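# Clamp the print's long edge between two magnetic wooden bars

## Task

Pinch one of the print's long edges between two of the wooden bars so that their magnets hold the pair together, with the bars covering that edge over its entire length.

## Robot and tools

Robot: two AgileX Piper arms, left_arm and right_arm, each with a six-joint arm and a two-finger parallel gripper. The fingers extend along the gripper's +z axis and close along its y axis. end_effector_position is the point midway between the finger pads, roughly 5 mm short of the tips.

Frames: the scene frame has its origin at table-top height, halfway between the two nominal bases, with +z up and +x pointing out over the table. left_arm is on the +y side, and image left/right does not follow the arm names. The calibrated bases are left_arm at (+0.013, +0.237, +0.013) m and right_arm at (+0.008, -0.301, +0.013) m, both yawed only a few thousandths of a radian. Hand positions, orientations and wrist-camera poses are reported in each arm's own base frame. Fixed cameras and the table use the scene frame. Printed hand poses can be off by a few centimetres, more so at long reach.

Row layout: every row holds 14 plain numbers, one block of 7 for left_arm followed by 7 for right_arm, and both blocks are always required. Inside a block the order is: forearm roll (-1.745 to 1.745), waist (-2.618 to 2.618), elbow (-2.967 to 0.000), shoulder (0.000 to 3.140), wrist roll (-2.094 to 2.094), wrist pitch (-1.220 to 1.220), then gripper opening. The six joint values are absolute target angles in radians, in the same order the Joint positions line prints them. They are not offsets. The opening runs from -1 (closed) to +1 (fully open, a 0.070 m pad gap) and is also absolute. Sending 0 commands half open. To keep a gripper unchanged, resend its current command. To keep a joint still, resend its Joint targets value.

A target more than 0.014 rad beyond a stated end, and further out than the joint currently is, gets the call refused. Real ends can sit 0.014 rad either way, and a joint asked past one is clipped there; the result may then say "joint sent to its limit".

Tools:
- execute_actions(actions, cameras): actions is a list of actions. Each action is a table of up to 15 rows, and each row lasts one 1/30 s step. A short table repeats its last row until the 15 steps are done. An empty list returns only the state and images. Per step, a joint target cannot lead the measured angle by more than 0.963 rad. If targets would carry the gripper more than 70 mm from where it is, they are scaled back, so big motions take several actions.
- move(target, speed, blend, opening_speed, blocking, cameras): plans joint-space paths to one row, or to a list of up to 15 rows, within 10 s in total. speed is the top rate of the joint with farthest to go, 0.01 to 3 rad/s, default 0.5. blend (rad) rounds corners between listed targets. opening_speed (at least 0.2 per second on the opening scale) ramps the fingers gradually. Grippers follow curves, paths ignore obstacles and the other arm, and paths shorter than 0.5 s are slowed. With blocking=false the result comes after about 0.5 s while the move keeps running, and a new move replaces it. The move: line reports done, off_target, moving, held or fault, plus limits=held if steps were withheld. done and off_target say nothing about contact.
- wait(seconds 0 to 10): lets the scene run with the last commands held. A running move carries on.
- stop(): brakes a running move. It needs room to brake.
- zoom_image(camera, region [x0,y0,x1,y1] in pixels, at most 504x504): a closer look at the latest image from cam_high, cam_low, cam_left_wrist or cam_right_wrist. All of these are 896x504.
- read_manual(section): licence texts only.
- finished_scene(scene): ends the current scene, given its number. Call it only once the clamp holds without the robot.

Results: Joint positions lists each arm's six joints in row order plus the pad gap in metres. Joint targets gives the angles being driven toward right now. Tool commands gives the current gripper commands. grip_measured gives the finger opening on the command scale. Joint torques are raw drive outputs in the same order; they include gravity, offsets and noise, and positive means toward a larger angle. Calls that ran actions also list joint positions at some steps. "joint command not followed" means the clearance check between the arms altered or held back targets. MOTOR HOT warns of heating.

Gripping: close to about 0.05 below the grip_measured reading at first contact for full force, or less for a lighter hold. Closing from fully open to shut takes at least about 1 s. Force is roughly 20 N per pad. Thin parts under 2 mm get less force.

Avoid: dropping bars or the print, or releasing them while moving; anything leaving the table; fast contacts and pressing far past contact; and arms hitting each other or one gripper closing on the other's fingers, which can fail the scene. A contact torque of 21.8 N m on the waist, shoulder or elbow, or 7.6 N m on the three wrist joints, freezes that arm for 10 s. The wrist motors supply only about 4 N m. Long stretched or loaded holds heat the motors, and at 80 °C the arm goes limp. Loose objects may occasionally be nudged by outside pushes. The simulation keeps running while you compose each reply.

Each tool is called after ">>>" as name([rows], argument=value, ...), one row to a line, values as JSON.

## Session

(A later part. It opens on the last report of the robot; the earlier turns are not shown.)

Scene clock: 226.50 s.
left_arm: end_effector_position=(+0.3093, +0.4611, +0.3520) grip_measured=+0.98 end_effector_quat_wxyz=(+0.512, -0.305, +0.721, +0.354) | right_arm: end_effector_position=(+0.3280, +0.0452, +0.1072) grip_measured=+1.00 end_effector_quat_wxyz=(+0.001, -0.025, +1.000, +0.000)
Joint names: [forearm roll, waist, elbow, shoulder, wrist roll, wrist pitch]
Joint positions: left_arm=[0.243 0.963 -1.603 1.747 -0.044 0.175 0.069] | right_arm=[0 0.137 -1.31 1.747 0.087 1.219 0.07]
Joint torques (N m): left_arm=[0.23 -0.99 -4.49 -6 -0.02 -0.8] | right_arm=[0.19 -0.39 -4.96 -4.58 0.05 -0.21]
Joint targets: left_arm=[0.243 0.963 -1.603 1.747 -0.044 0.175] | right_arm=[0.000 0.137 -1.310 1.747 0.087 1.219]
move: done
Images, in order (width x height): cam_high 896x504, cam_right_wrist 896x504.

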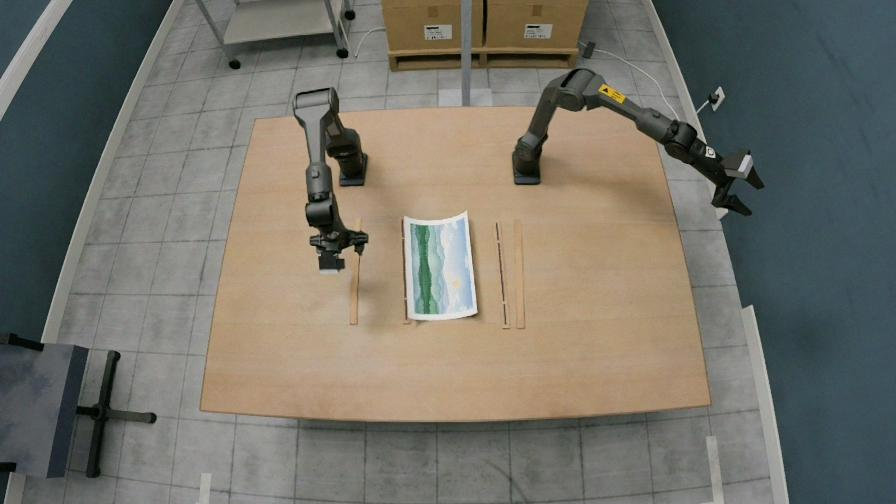

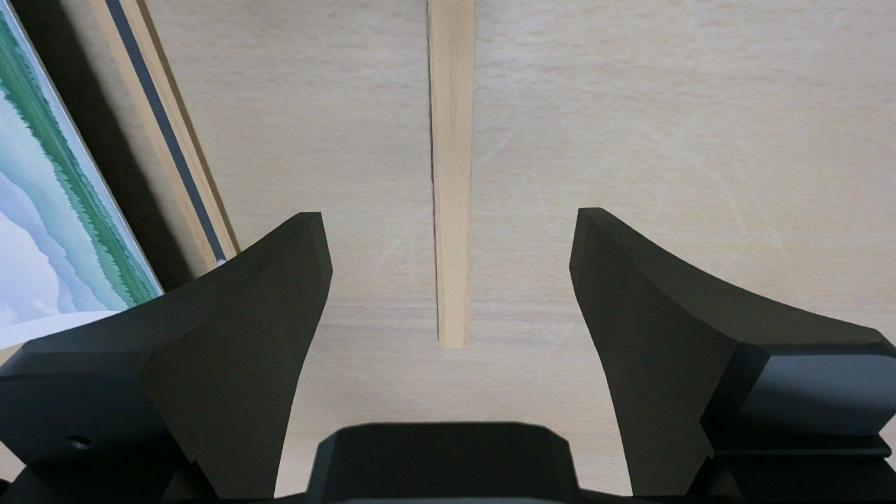

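>>> move([
  [0,-1.0065,-1.5027,1.9349,0.49,1.22,0.43,0,0.1366,-1.3097,1.7468,0.0866,1.219,1],
], speed=0.6)

Scene clock: 255.03 s.
left_arm: end_effector_position=(+0.2038, -0.3229, +0.0871) grip_measured=+0.43 end_effector_quat_wxyz=(+0.004, +0.681, +0.733, -0.001) | right_arm: end_effector_position=(+0.3280, +0.0452, +0.1072) grip_measured=+1.00 end_effector_quat_wxyz=(+0.001, -0.025, +1.000, +0.000)
Joint names: [forearm roll, waist, elbow, shoulder, wrist roll, wrist pitch]
Joint positions: left_arm=[-0.001 -1.007 -1.502 1.935 0.49 1.217 0.05] | right_arm=[0 0.137 -1.31 1.747 0.087 1.219 0.07]
Joint torques (N m): left_arm=[0.26 -0.76 -3.06 -6.49 -0.12 0] | right_arm=[-0.15 0.29 -5.94 -3.94 0.07 0.03]
Joint targets: left_arm=[0.000 -1.006 -1.503 1.935 0.490 1.217] | right_arm=[0.000 0.137 -1.310 1.747 0.087 1.219]
joint sent to its limit (left arm) — the wrist pitch, upper limit.
move: done

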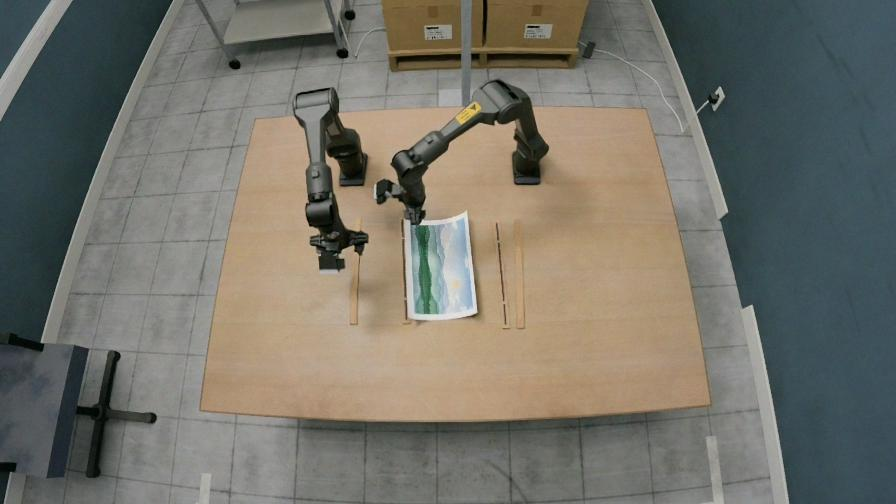

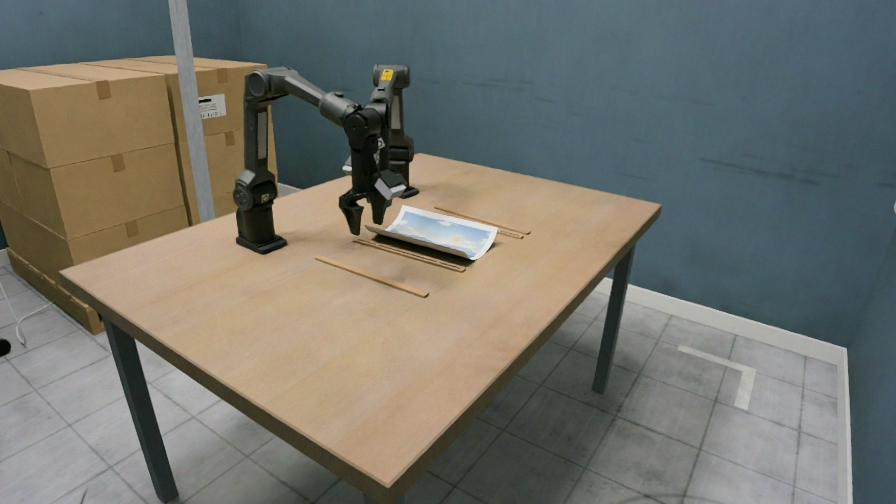

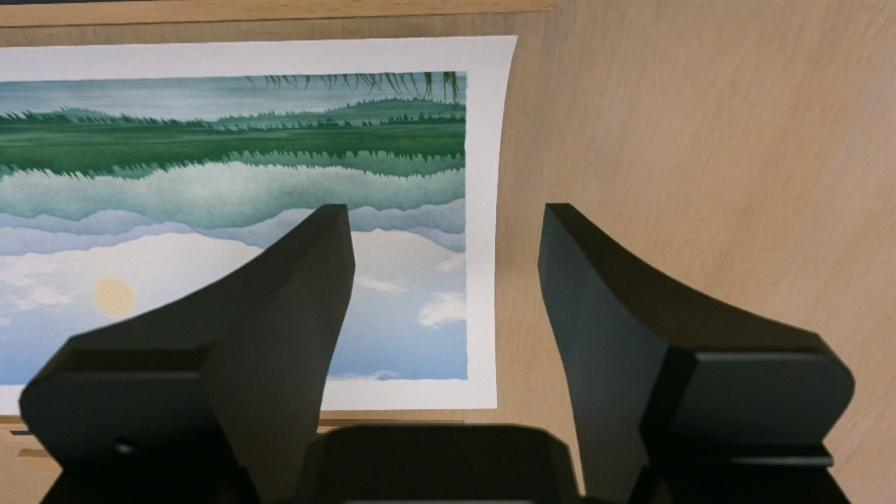

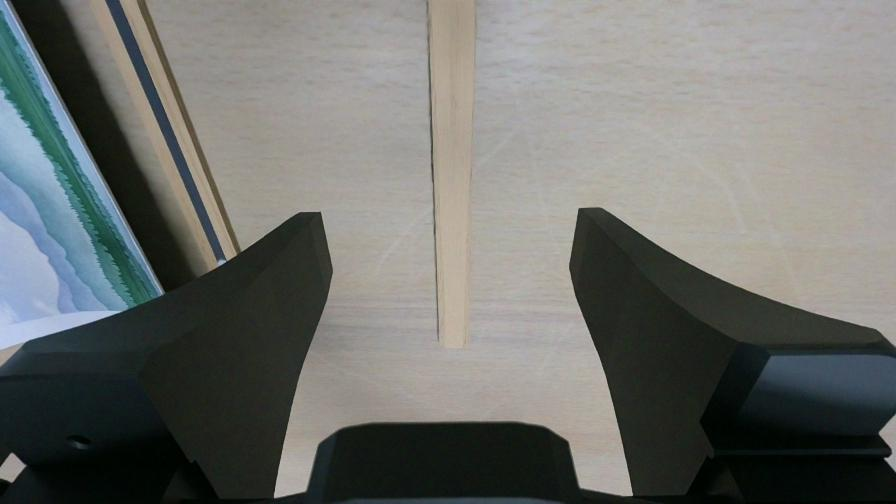

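>>> move([
  [0,-0.9528,-1.5806,1.9841,0.544,1.217,-0.14,0,0.1366,-1.3097,1.7468,0.0866,1.219,1],
  [0,-0.9528,-1.4466,2.0555,0.544,1.0491,-0.14,0,0.1366,-1.3097,1.7468,0.0866,1.219,1],
  [0,-0.9571,-1.4196,2.1034,0.54,0.9742,-0.14,0,0.1366,-1.3097,1.7468,0.0866,1.219,1],
], speed=[0.3,0.1,0.06])

>>> zoom_image(camera="cam_low", region=[300, 150, 560, 300])

Scene clock: 271.67 s.
left_arm: end_effector_position=(+0.2286, -0.3240, +0.0022) grip_measured=-0.14 end_effector_quat_wxyz=(+0.000, +0.681, +0.733, +0.000) | right_arm: end_effector_position=(+0.3280, +0.0452, +0.1072) grip_measured=+1.00 end_effector_quat_wxyz=(+0.001, -0.025, +1.000, +0.000)
Joint names: [forearm roll, waist, elbow, shoulder, wrist roll, wrist pitch]
Joint positions: left_arm=[0 -0.956 -1.42 2.103 0.541 0.974 0.03] | right_arm=[0 0.137 -1.31 1.747 0.087 1.219 0.07]
Joint torques (N m): left_arm=[0.25 -1.78 -2.51 -7.15 -0.13 -0.01] | right_arm=[-0.11 0.12 -5.85 -3.99 0.06 0]
Joint targets: left_arm=[0.000 -0.957 -1.420 2.103 0.540 0.974] | right_arm=[0.000 0.137 -1.310 1.747 0.087 1.219]
move: done

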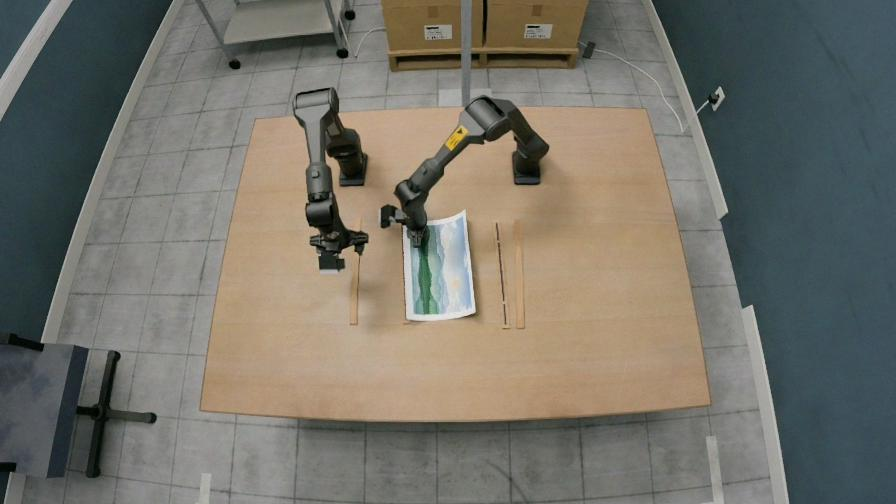

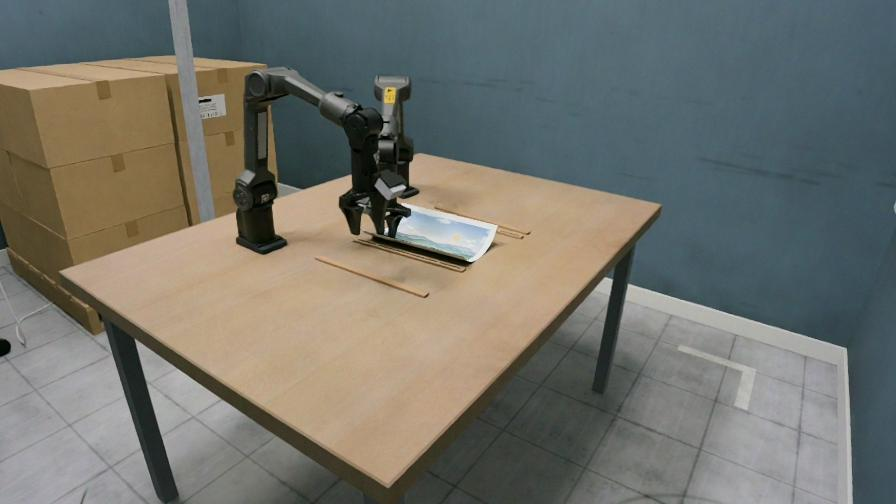

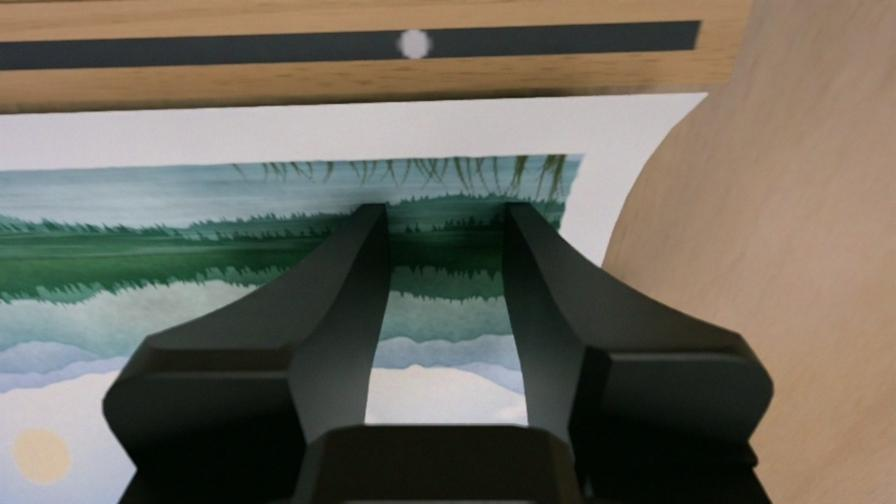

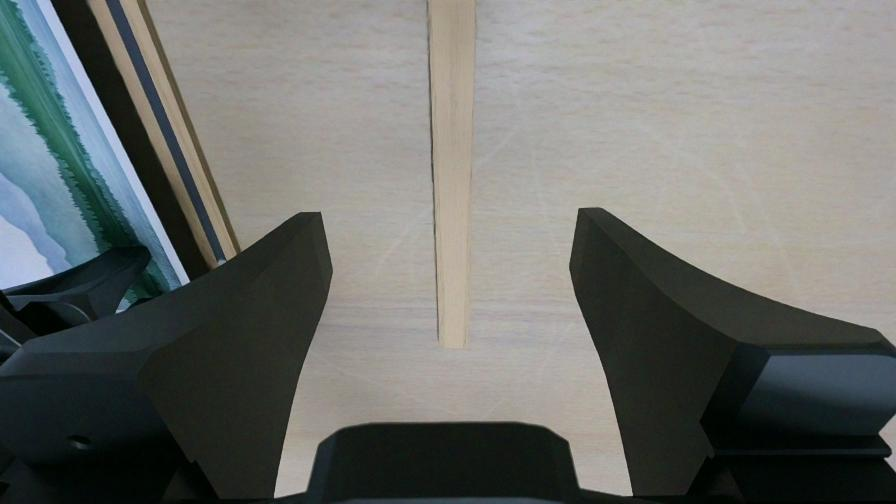

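Scaled by 1.938 from the camera's 896x504 image, which has a finer 1280x720 frame.

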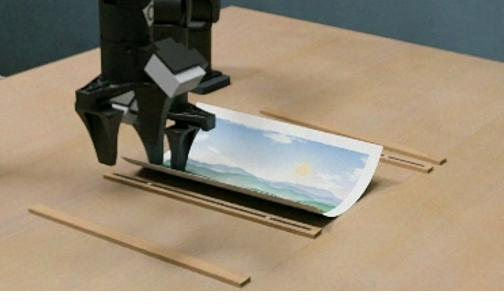

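>>> move([
  [0,-0.9600,-1.4181,2.1227,0.537,0.9534,-0.14,0,0.1366,-1.3097,1.7468,0.0866,1.219,1],
], speed=[0.03])

>>> zoom_image(camera="cam_low", region=[300, 150, 560, 300])

>>> zoom_image(camera="cam_high", region=[330, 200, 530, 340])

Scene clock: 276.87 s.
left_arm: end_effector_position=(+0.2285, -0.3263, -0.0058) grip_measured=-0.14 end_effector_quat_wxyz=(+0.000, +0.681, +0.733, +0.000) | right_arm: end_effector_position=(+0.3280, +0.0452, +0.1072) grip_measured=+1.00 end_effector_quat_wxyz=(+0.001, -0.025, +1.000, +0.000)
Joint names: [forearm roll, waist, elbow, shoulder, wrist roll, wrist pitch]
Joint positions: left_arm=[0 -0.96 -1.419 2.123 0.537 0.953 0.03] | right_arm=[0 0.137 -1.31 1.747 0.087 1.219 0.07]
Joint torques (N m): left_arm=[0.17 -1.84 -2.18 -6.98 -0.11 -0.09] | right_arm=[-0.1 0.08 -5.83 -4 0.06 -0.01]
Joint targets: left_arm=[0.000 -0.960 -1.418 2.123 0.537 0.953] | right_arm=[0.000 0.137 -1.310 1.747 0.087 1.219]
move: done

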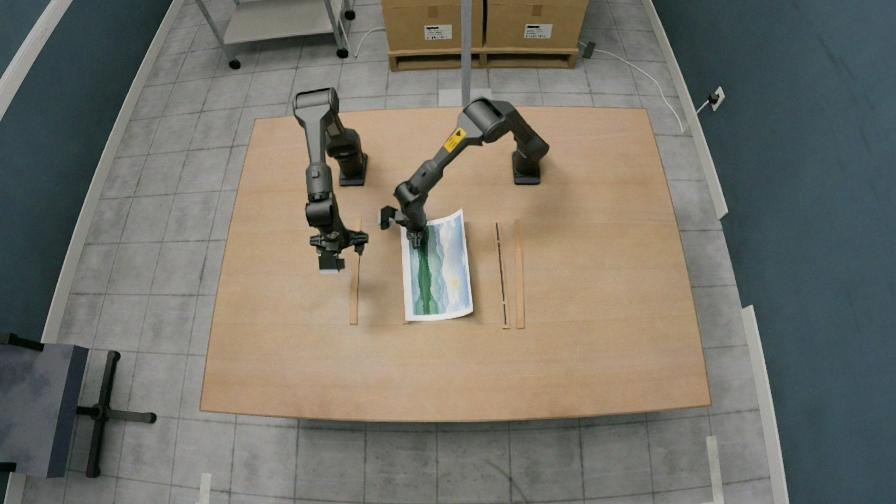

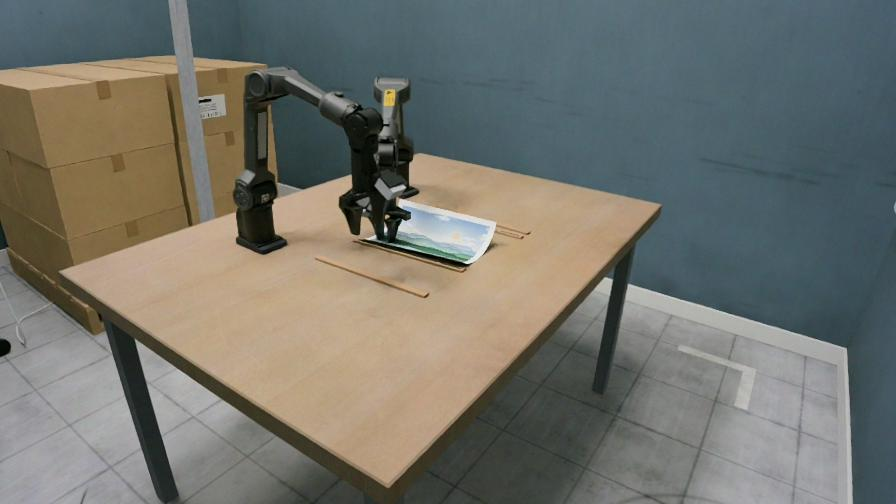

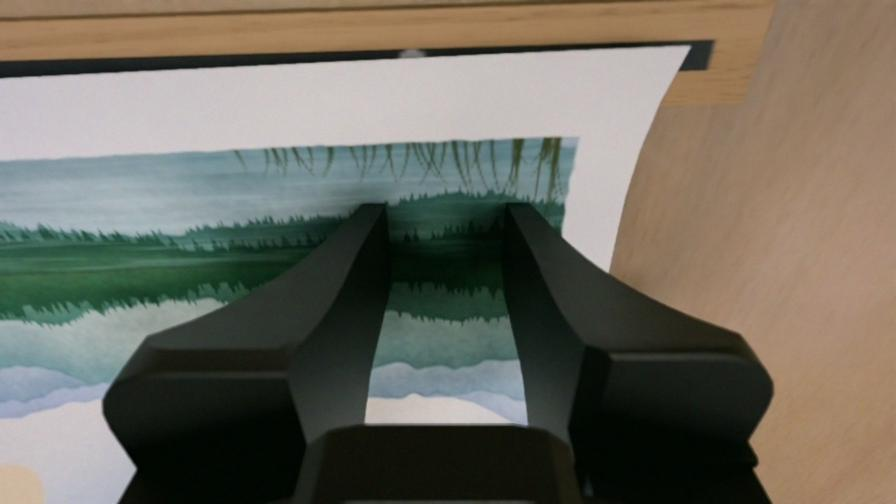

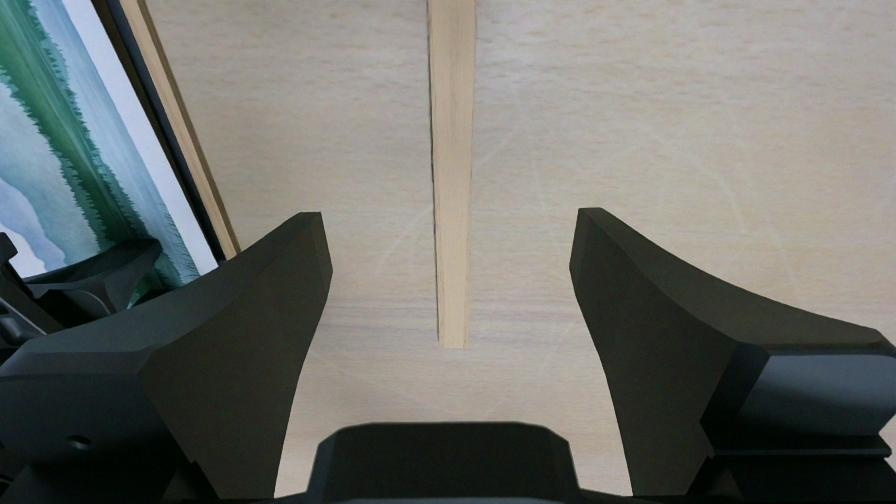

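Scaled by 1.938 from the camera's 896x504 image, which has a finer 1280x720 frame.

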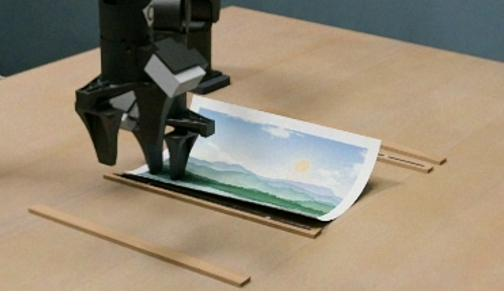

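Scaled by 2.520 from the camera's 896x504 image, which has a finer 1280x720 frame.

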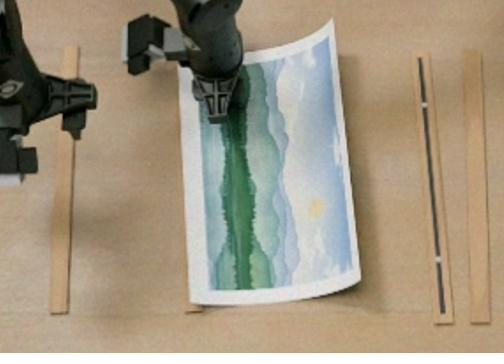

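>>> move([
  [0,-0.9600,-1.4181,2.1227,0.537,0.9534,-0.14,0,0.126,-1.4911,1.9276,0.076,1.217,1],
  [0,-0.9600,-1.4181,2.1227,0.537,0.9534,-0.14,0,0.126,-1.3585,2.0044,0.076,1.0121,1],
  [0,-0.9600,-1.4181,2.1227,0.537,0.9534,-0.14,0,0.126,-1.3012,2.0543,0.076,0.9049,1],
], speed=[0.4,0.2,0.08], cameras=["cam_right_wrist","cam_high"])

Scene clock: 293.57 s.
left_arm: end_effector_position=(+0.2285, -0.3263, -0.0058) grip_measured=-0.14 end_effector_quat_wxyz=(+0.000, +0.681, +0.733, +0.000) | right_arm: end_effector_position=(+0.3732, +0.0474, -0.0044) grip_measured=+1.00 end_effector_quat_wxyz=(+0.000, -0.025, +1.000, +0.000)
Joint names: [forearm roll, waist, elbow, shoulder, wrist roll, wrist pitch]
Joint positions: left_arm=[0 -0.96 -1.419 2.123 0.537 0.953 0.03] | right_arm=[0 0.126 -1.301 2.054 0.077 0.904 0.07]
Joint torques (N m): left_arm=[-0.14 -1.35 -2.3 -7.6 0.05 -0.02] | right_arm=[-0.05 -0.86 -4.86 -5.26 0.08 -0.01]
Joint targets: left_arm=[0.000 -0.960 -1.418 2.123 0.537 0.953] | right_arm=[0.000 0.126 -1.301 2.054 0.076 0.905]
move: done
Images, in order (width x height): cam_high 896x504, cam_right_wrist 896x504.

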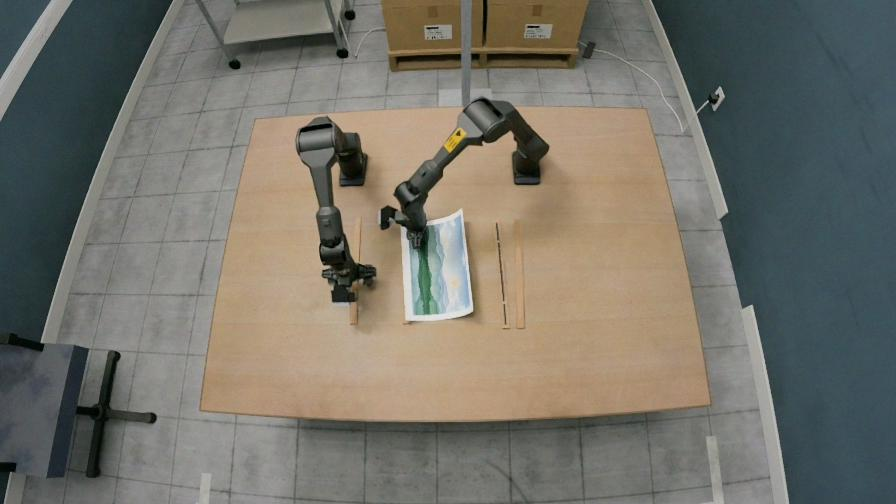

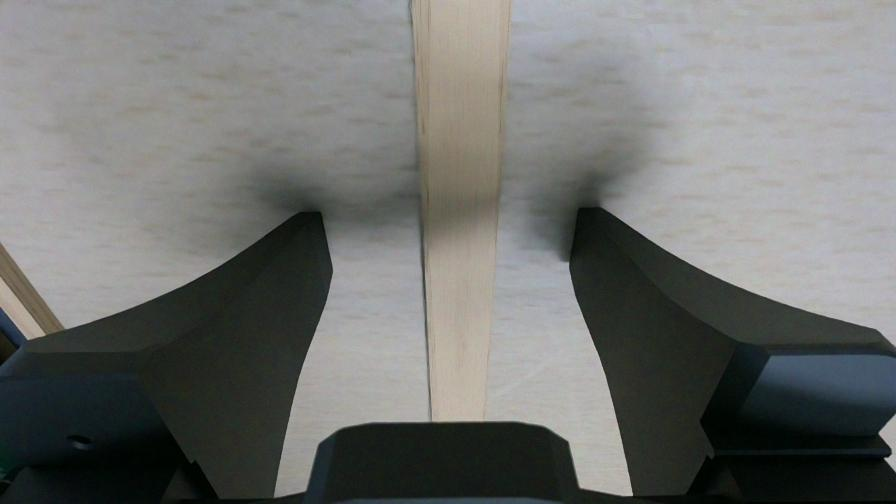

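>>> move([
  [0,-0.9600,-1.4181,2.1227,0.537,0.9534,-0.14,0,0.126,-1.3012,2.0543,0.076,0.9049,-0.55],
], opening_speed=0.8, cameras=["cam_right_wrist"])

Scene clock: 299.80 s.
left_arm: end_effector_position=(+0.2285, -0.3263, -0.0058) grip_measured=-0.14 end_effector_quat_wxyz=(+0.000, +0.681, +0.733, +0.000) | right_arm: end_effector_position=(+0.3732, +0.0474, -0.0044) grip_measured=-0.42 end_effector_quat_wxyz=(+0.000, -0.025, +1.000, +0.000)
Joint names: [forearm roll, waist, elbow, shoulder, wrist roll, wrist pitch]
Joint positions: left_arm=[0 -0.96 -1.419 2.123 0.537 0.953 0.03] | right_arm=[0 0.126 -1.301 2.054 0.077 0.904 0.02]
Joint torques (N m): left_arm=[-0.11 -1.29 -2.51 -7.57 0.03 -0.12] | right_arm=[-0.03 -0.79 -5.37 -5.69 0.04 0.03]
Joint targets: left_arm=[0.000 -0.960 -1.418 2.123 0.537 0.953] | right_arm=[0.000 0.126 -1.301 2.054 0.076 0.905]
move: done
Images, in order (width x height): cam_right_wrist 896x504.

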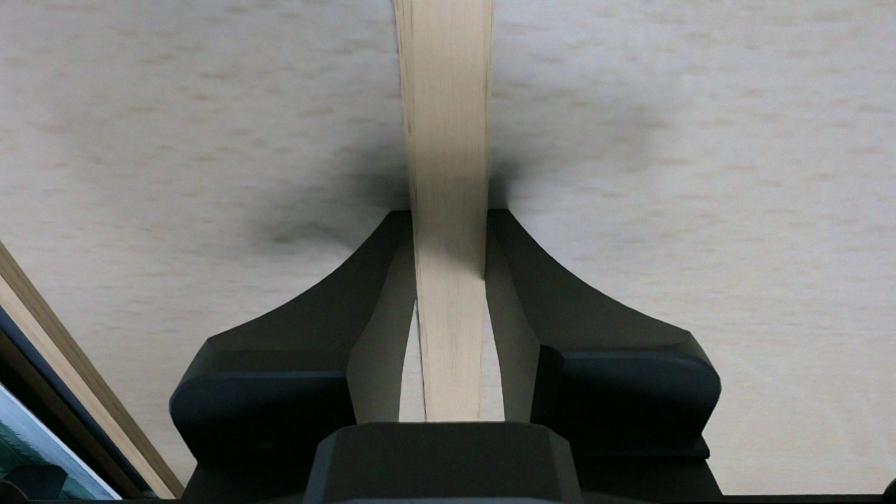

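>>> move([
  [0,-0.9600,-1.4181,2.1227,0.537,0.9534,-0.14,0,0.1264,-1.3479,1.9979,0.0764,1.008,-0.55],
  [0,-0.9600,-1.4181,2.1227,0.537,0.9534,-0.14,0,0.3938,-1.5019,2.0877,0.3098,1.0722,-0.55],
], speed=[0.1,0.12])

>>> zoom_image(camera="cam_low", region=[300, 150, 560, 300])

>>> zoom_image(camera="cam_high", region=[330, 200, 530, 340])

Scene clock: 318.93 s.
left_arm: end_effector_position=(+0.2285, -0.3263, -0.0058) grip_measured=-0.14 end_effector_quat_wxyz=(+0.000, +0.681, +0.733, +0.000) | right_arm: end_effector_position=(+0.3727, +0.1555, +0.0270) grip_measured=-0.42 end_effector_quat_wxyz=(+0.000, -0.042, +0.999, +0.000)
Joint names: [forearm roll, waist, elbow, shoulder, wrist roll, wrist pitch]
Joint positions: left_arm=[0 -0.96 -1.419 2.123 0.537 0.953 0.03] | right_arm=[0 0.395 -1.502 2.088 0.311 1.072 0.02]
Joint torques (N m): left_arm=[0.02 -0.95 -2.83 -7.32 0.01 -0.13] | right_arm=[0 -0.88 -5.1 -5.54 -0.1 0.04]
Joint targets: left_arm=[0.000 -0.960 -1.418 2.123 0.537 0.953] | right_arm=[0.000 0.394 -1.502 2.088 0.310 1.072]
move: done

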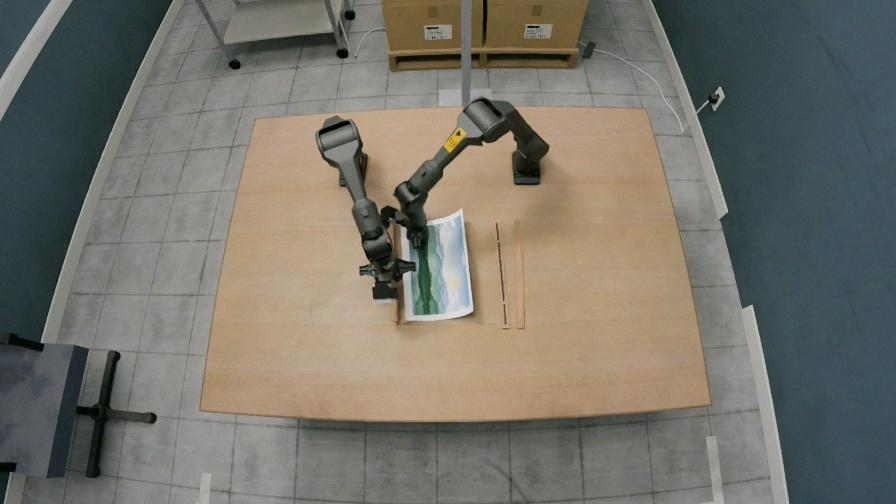

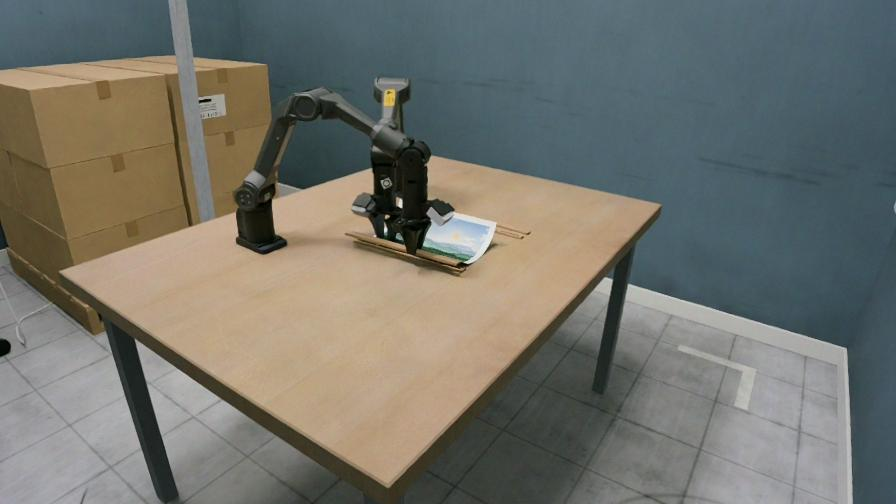

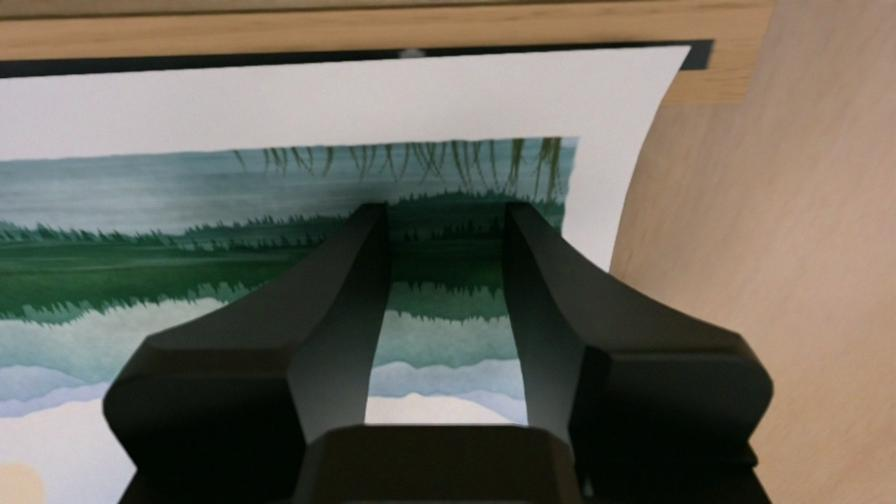

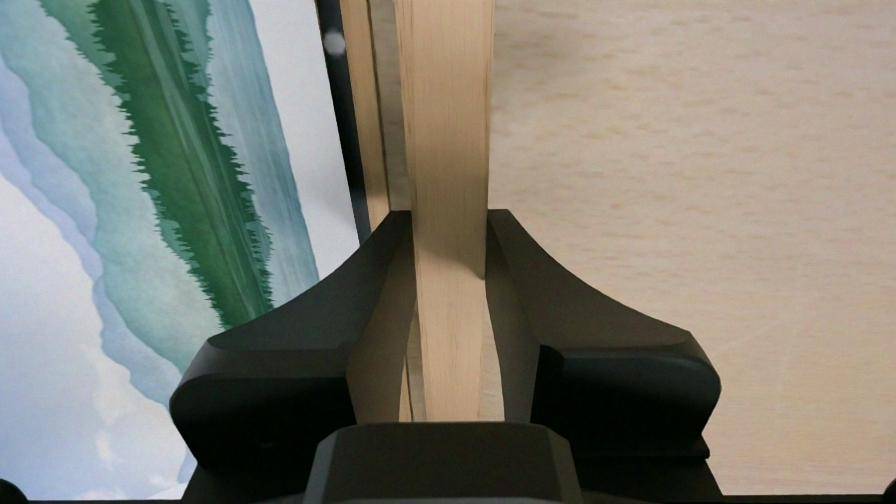

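Scaled by 1.938 from the camera's 896x504 image, which has a finer 1280x720 frame.

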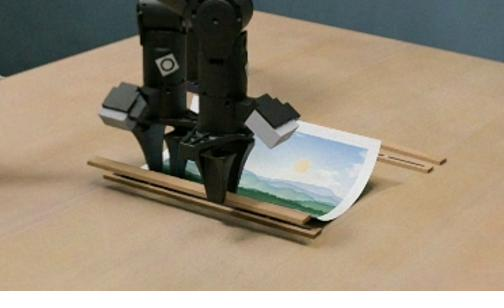

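Scaled by 2.520 from the camera's 896x504 image, which has a finer 1280x720 frame.

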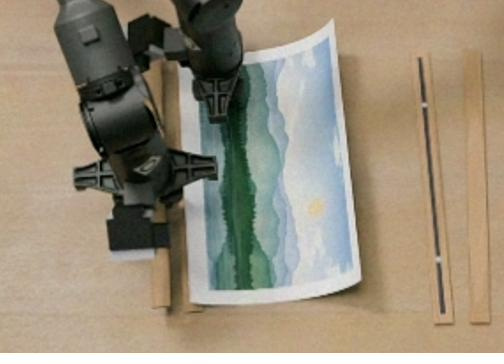

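>>> move([
  [0,-0.9600,-1.4181,2.1227,0.537,0.9534,-0.14,0,0.4617,-1.5778,2.1309,0.3777,1.1049,-0.55],
  [0,-0.9600,-1.4181,2.1227,0.537,0.9534,-0.14,0,0.4617,-1.5467,2.1568,0.3777,1.0479,-0.55],
], speed=[0.06,0.04])

>>> zoom_image(camera="cam_low", region=[330, 200, 490, 290])

>>> zoom_image(camera="cam_high", region=[370, 200, 490, 340])

Scene clock: 333.10 s.
left_arm: end_effector_position=(+0.2285, -0.3263, -0.0058) grip_measured=-0.14 end_effector_quat_wxyz=(+0.000, +0.681, +0.733, +0.000) | right_arm: end_effector_position=(+0.3728, +0.1857, +0.0089) grip_measured=-0.42 end_effector_quat_wxyz=(+0.000, -0.042, +0.999, +0.000)
Joint names: [forearm roll, waist, elbow, shoulder, wrist roll, wrist pitch]
Joint positions: left_arm=[0 -0.96 -1.419 2.123 0.537 0.953 0.03] | right_arm=[0 0.462 -1.546 2.157 0.378 1.048 0.02]
Joint torques (N m): left_arm=[0.08 -0.94 -2.93 -7.05 0.04 -0.14] | right_arm=[0.1 -0.89 -4.94 -5.76 -0.07 -0.09]
Joint targets: left_arm=[0.000 -0.960 -1.418 2.123 0.537 0.953] | right_arm=[0.000 0.462 -1.547 2.157 0.378 1.048]
move: done

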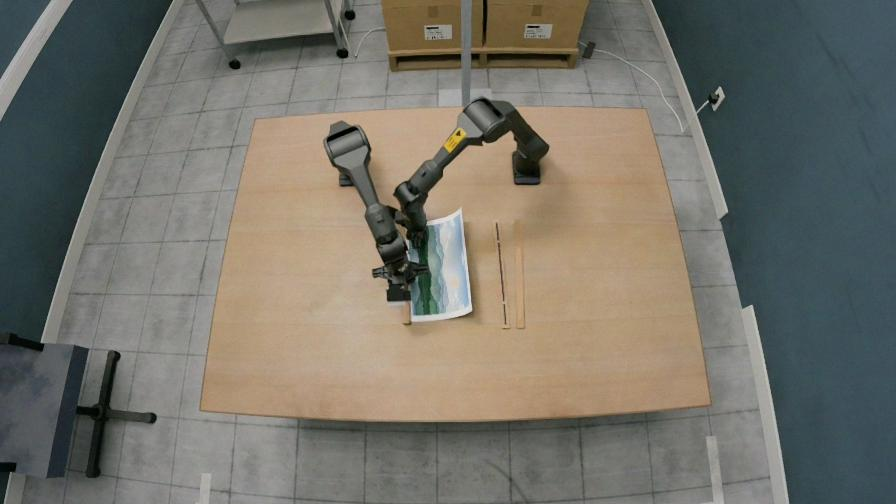

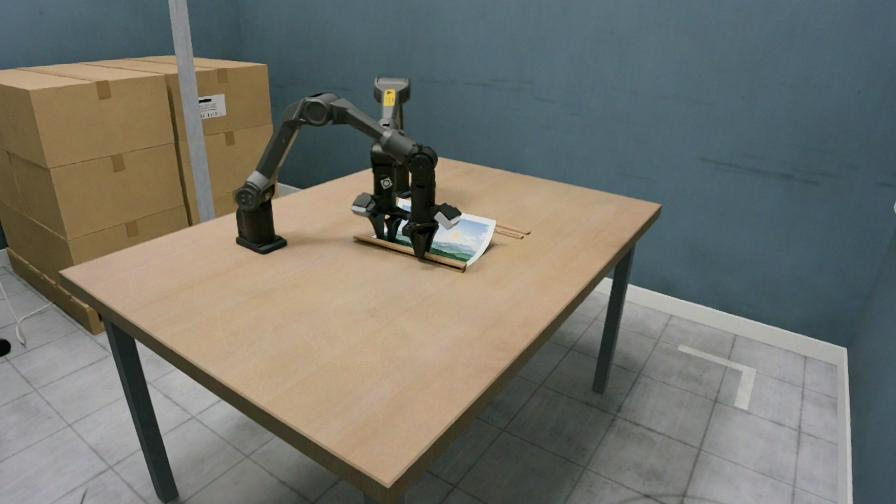

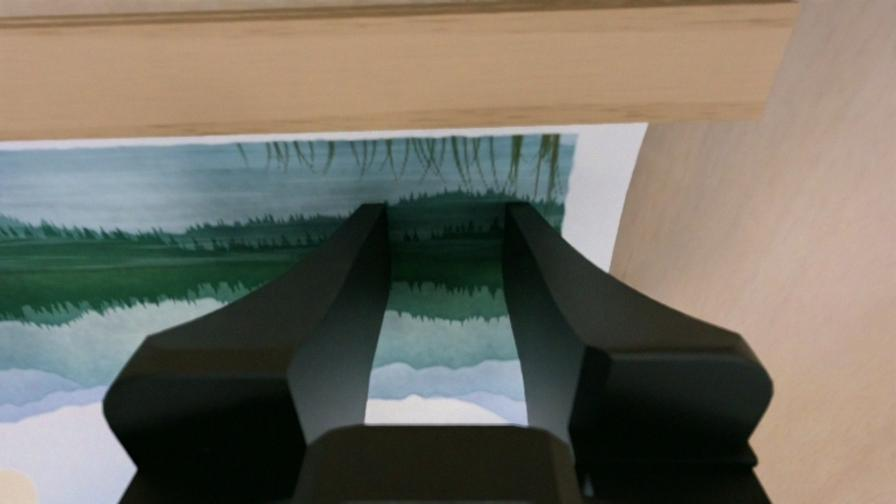

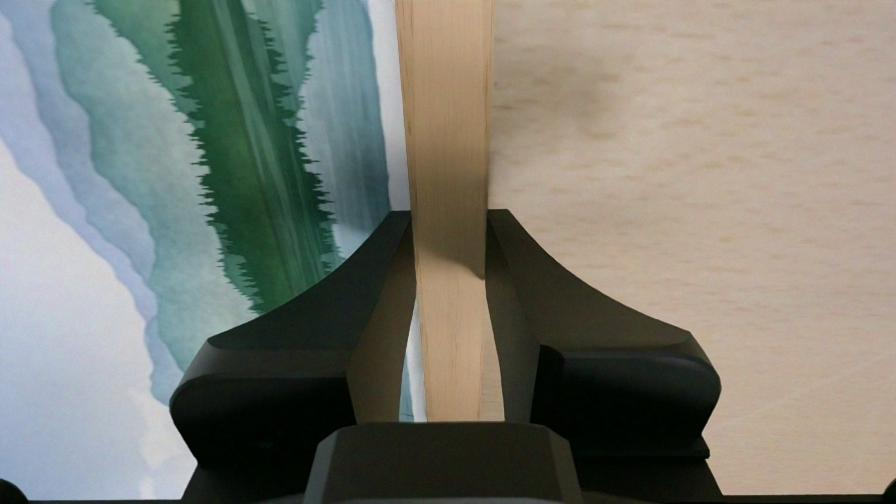

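Scaled by 3.150 from the camera's 896x504 image, which has a finer 1280x720 frame.

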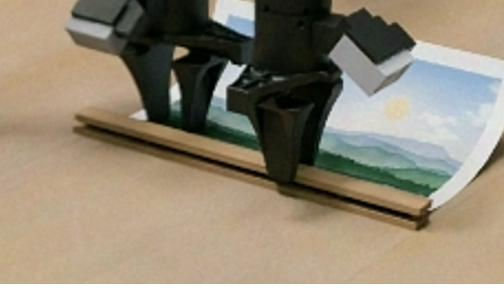

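Scaled by 3.600 from the camera's 896x504 image, which has a finer 1280x720 frame.

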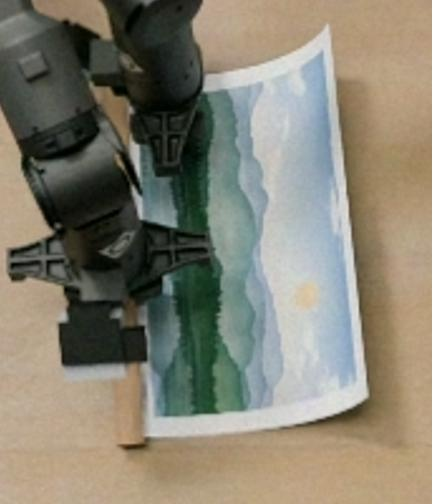

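>>> move([
  [0,-0.9600,-1.4181,2.1227,0.537,0.9534,-0.14,0,0.4617,-1.5356,2.1688,0.3777,1.0248,-0.55],
], speed=[0.03])

>>> zoom_image(camera="cam_low", region=[330, 200, 490, 290])

Scene clock: 337.73 s.
left_arm: end_effector_position=(+0.2285, -0.3263, -0.0058) grip_measured=-0.14 end_effector_quat_wxyz=(+0.000, +0.681, +0.733, +0.000) | right_arm: end_effector_position=(+0.3729, +0.1858, +0.0022) grip_measured=-0.42 end_effector_quat_wxyz=(+0.000, -0.042, +0.999, +0.000)
Joint names: [forearm roll, waist, elbow, shoulder, wrist roll, wrist pitch]
Joint positions: left_arm=[0 -0.96 -1.419 2.123 0.537 0.953 0.03] | right_arm=[0 0.462 -1.536 2.167 0.378 1.026 0.02]
Joint torques (N m): left_arm=[0.12 -0.93 -3 -7.08 0.05 -0.13] | right_arm=[0.16 -0.59 -3.79 -5.02 -0.04 -0.56]
Joint targets: left_arm=[0.000 -0.960 -1.418 2.123 0.537 0.953] | right_arm=[0.000 0.462 -1.536 2.169 0.378 1.025]
move: done

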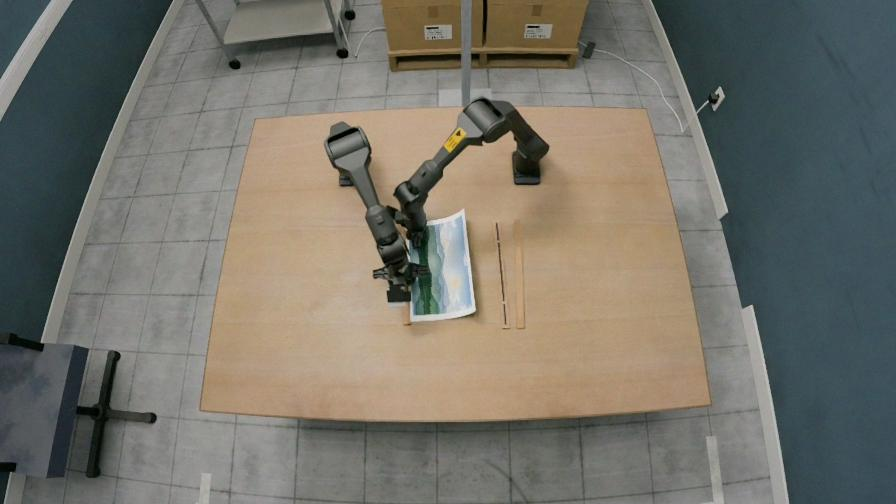

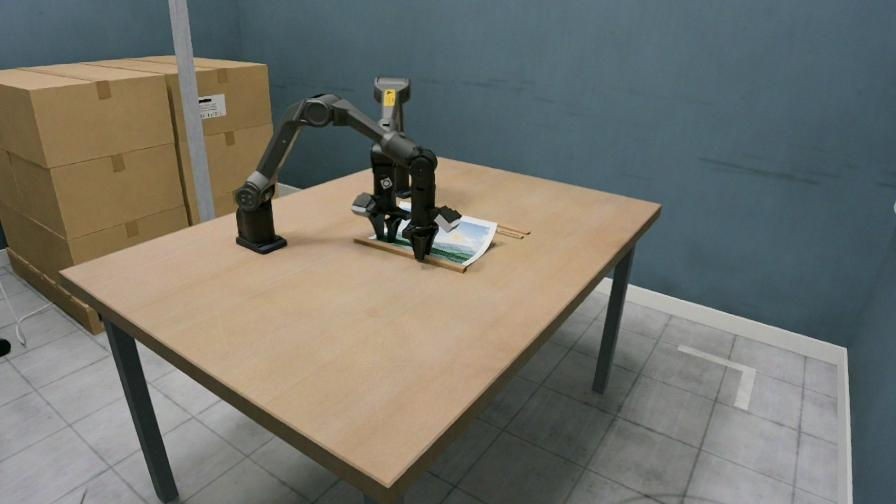

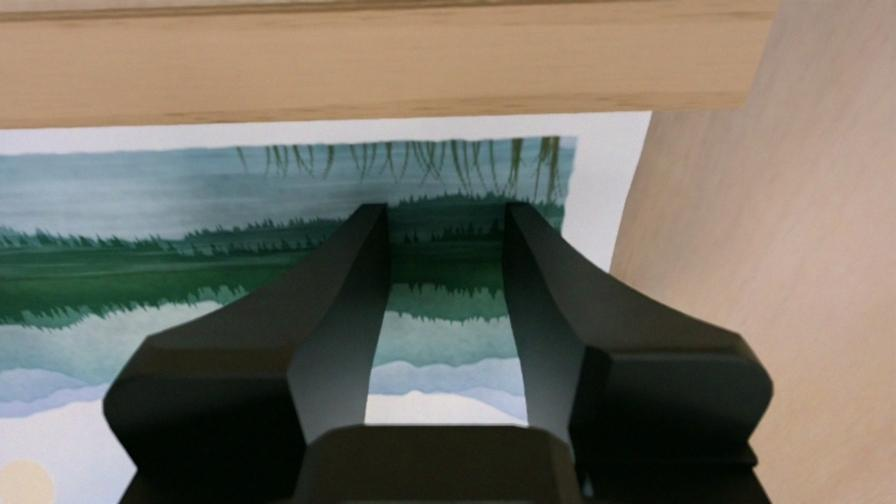

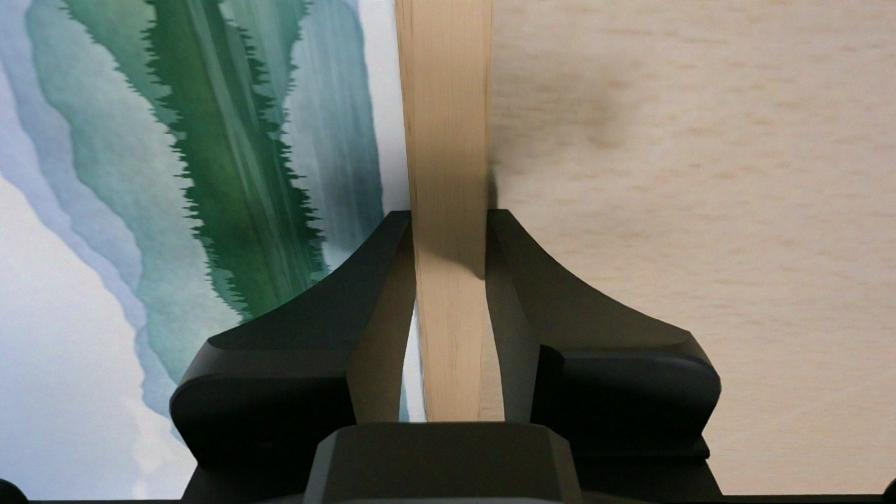

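Scaled by 3.150 from the camera's 896x504 image, which has a finer 1280x720 frame.

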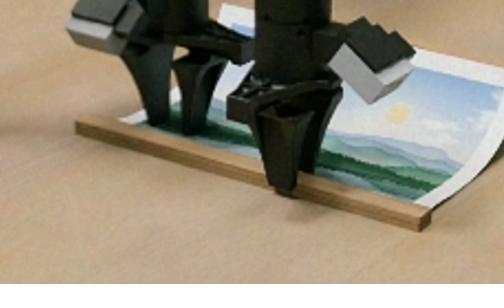

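>>> move([
  [0,-0.9600,-1.4181,2.1227,0.537,0.9534,-0.14,0,0.4617,-1.5356,2.1665,0.3777,1.0248,-0.55],
  [0,-0.9600,-1.4181,2.1227,0.537,0.9534,-0.14,0,0.4617,-1.5356,2.1665,0.3777,1.0248,-0.2],
], speed=0.03, opening_speed=0.4, cameras=["cam_right_wrist"])

Scene clock: 345.53 s.
left_arm: end_effector_position=(+0.2285, -0.3263, -0.0058) grip_measured=-0.14 end_effector_quat_wxyz=(+0.000, +0.681, +0.733, +0.000) | right_arm: end_effector_position=(+0.3731, +0.1859, +0.0020) grip_measured=-0.20 end_effector_quat_wxyz=(+0.001, -0.042, +0.999, +0.001)
Joint names: [forearm roll, waist, elbow, shoulder, wrist roll, wrist pitch]
Joint positions: left_arm=[0 -0.96 -1.419 2.123 0.537 0.953 0.03] | right_arm=[0 0.462 -1.535 2.167 0.378 1.024 0.028]
Joint torques (N m): left_arm=[0.13 -1.47 -3.17 -6.96 0.03 -0.13] | right_arm=[-0.16 -0.32 -5.71 -6.31 0.04 0.07]
Joint targets: left_arm=[0.000 -0.960 -1.418 2.123 0.537 0.953] | right_arm=[0.000 0.462 -1.536 2.166 0.378 1.025]
move: done
Images, in order (width x height): cam_right_wrist 896x504.

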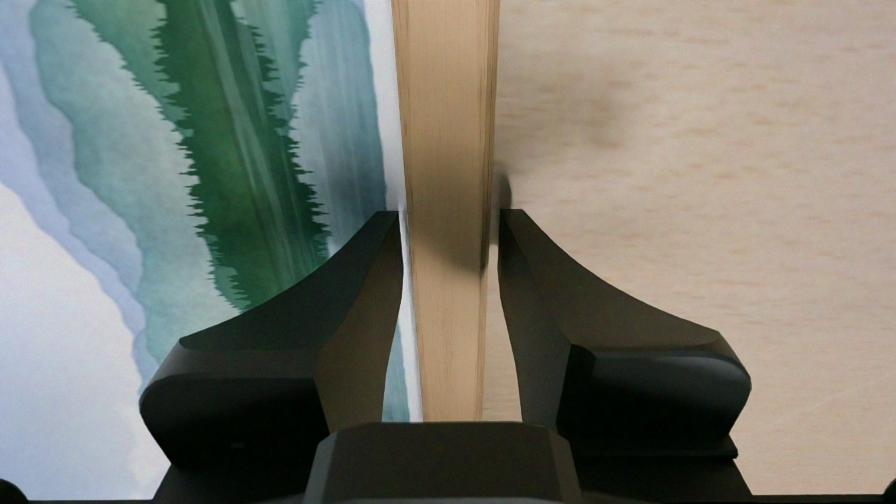

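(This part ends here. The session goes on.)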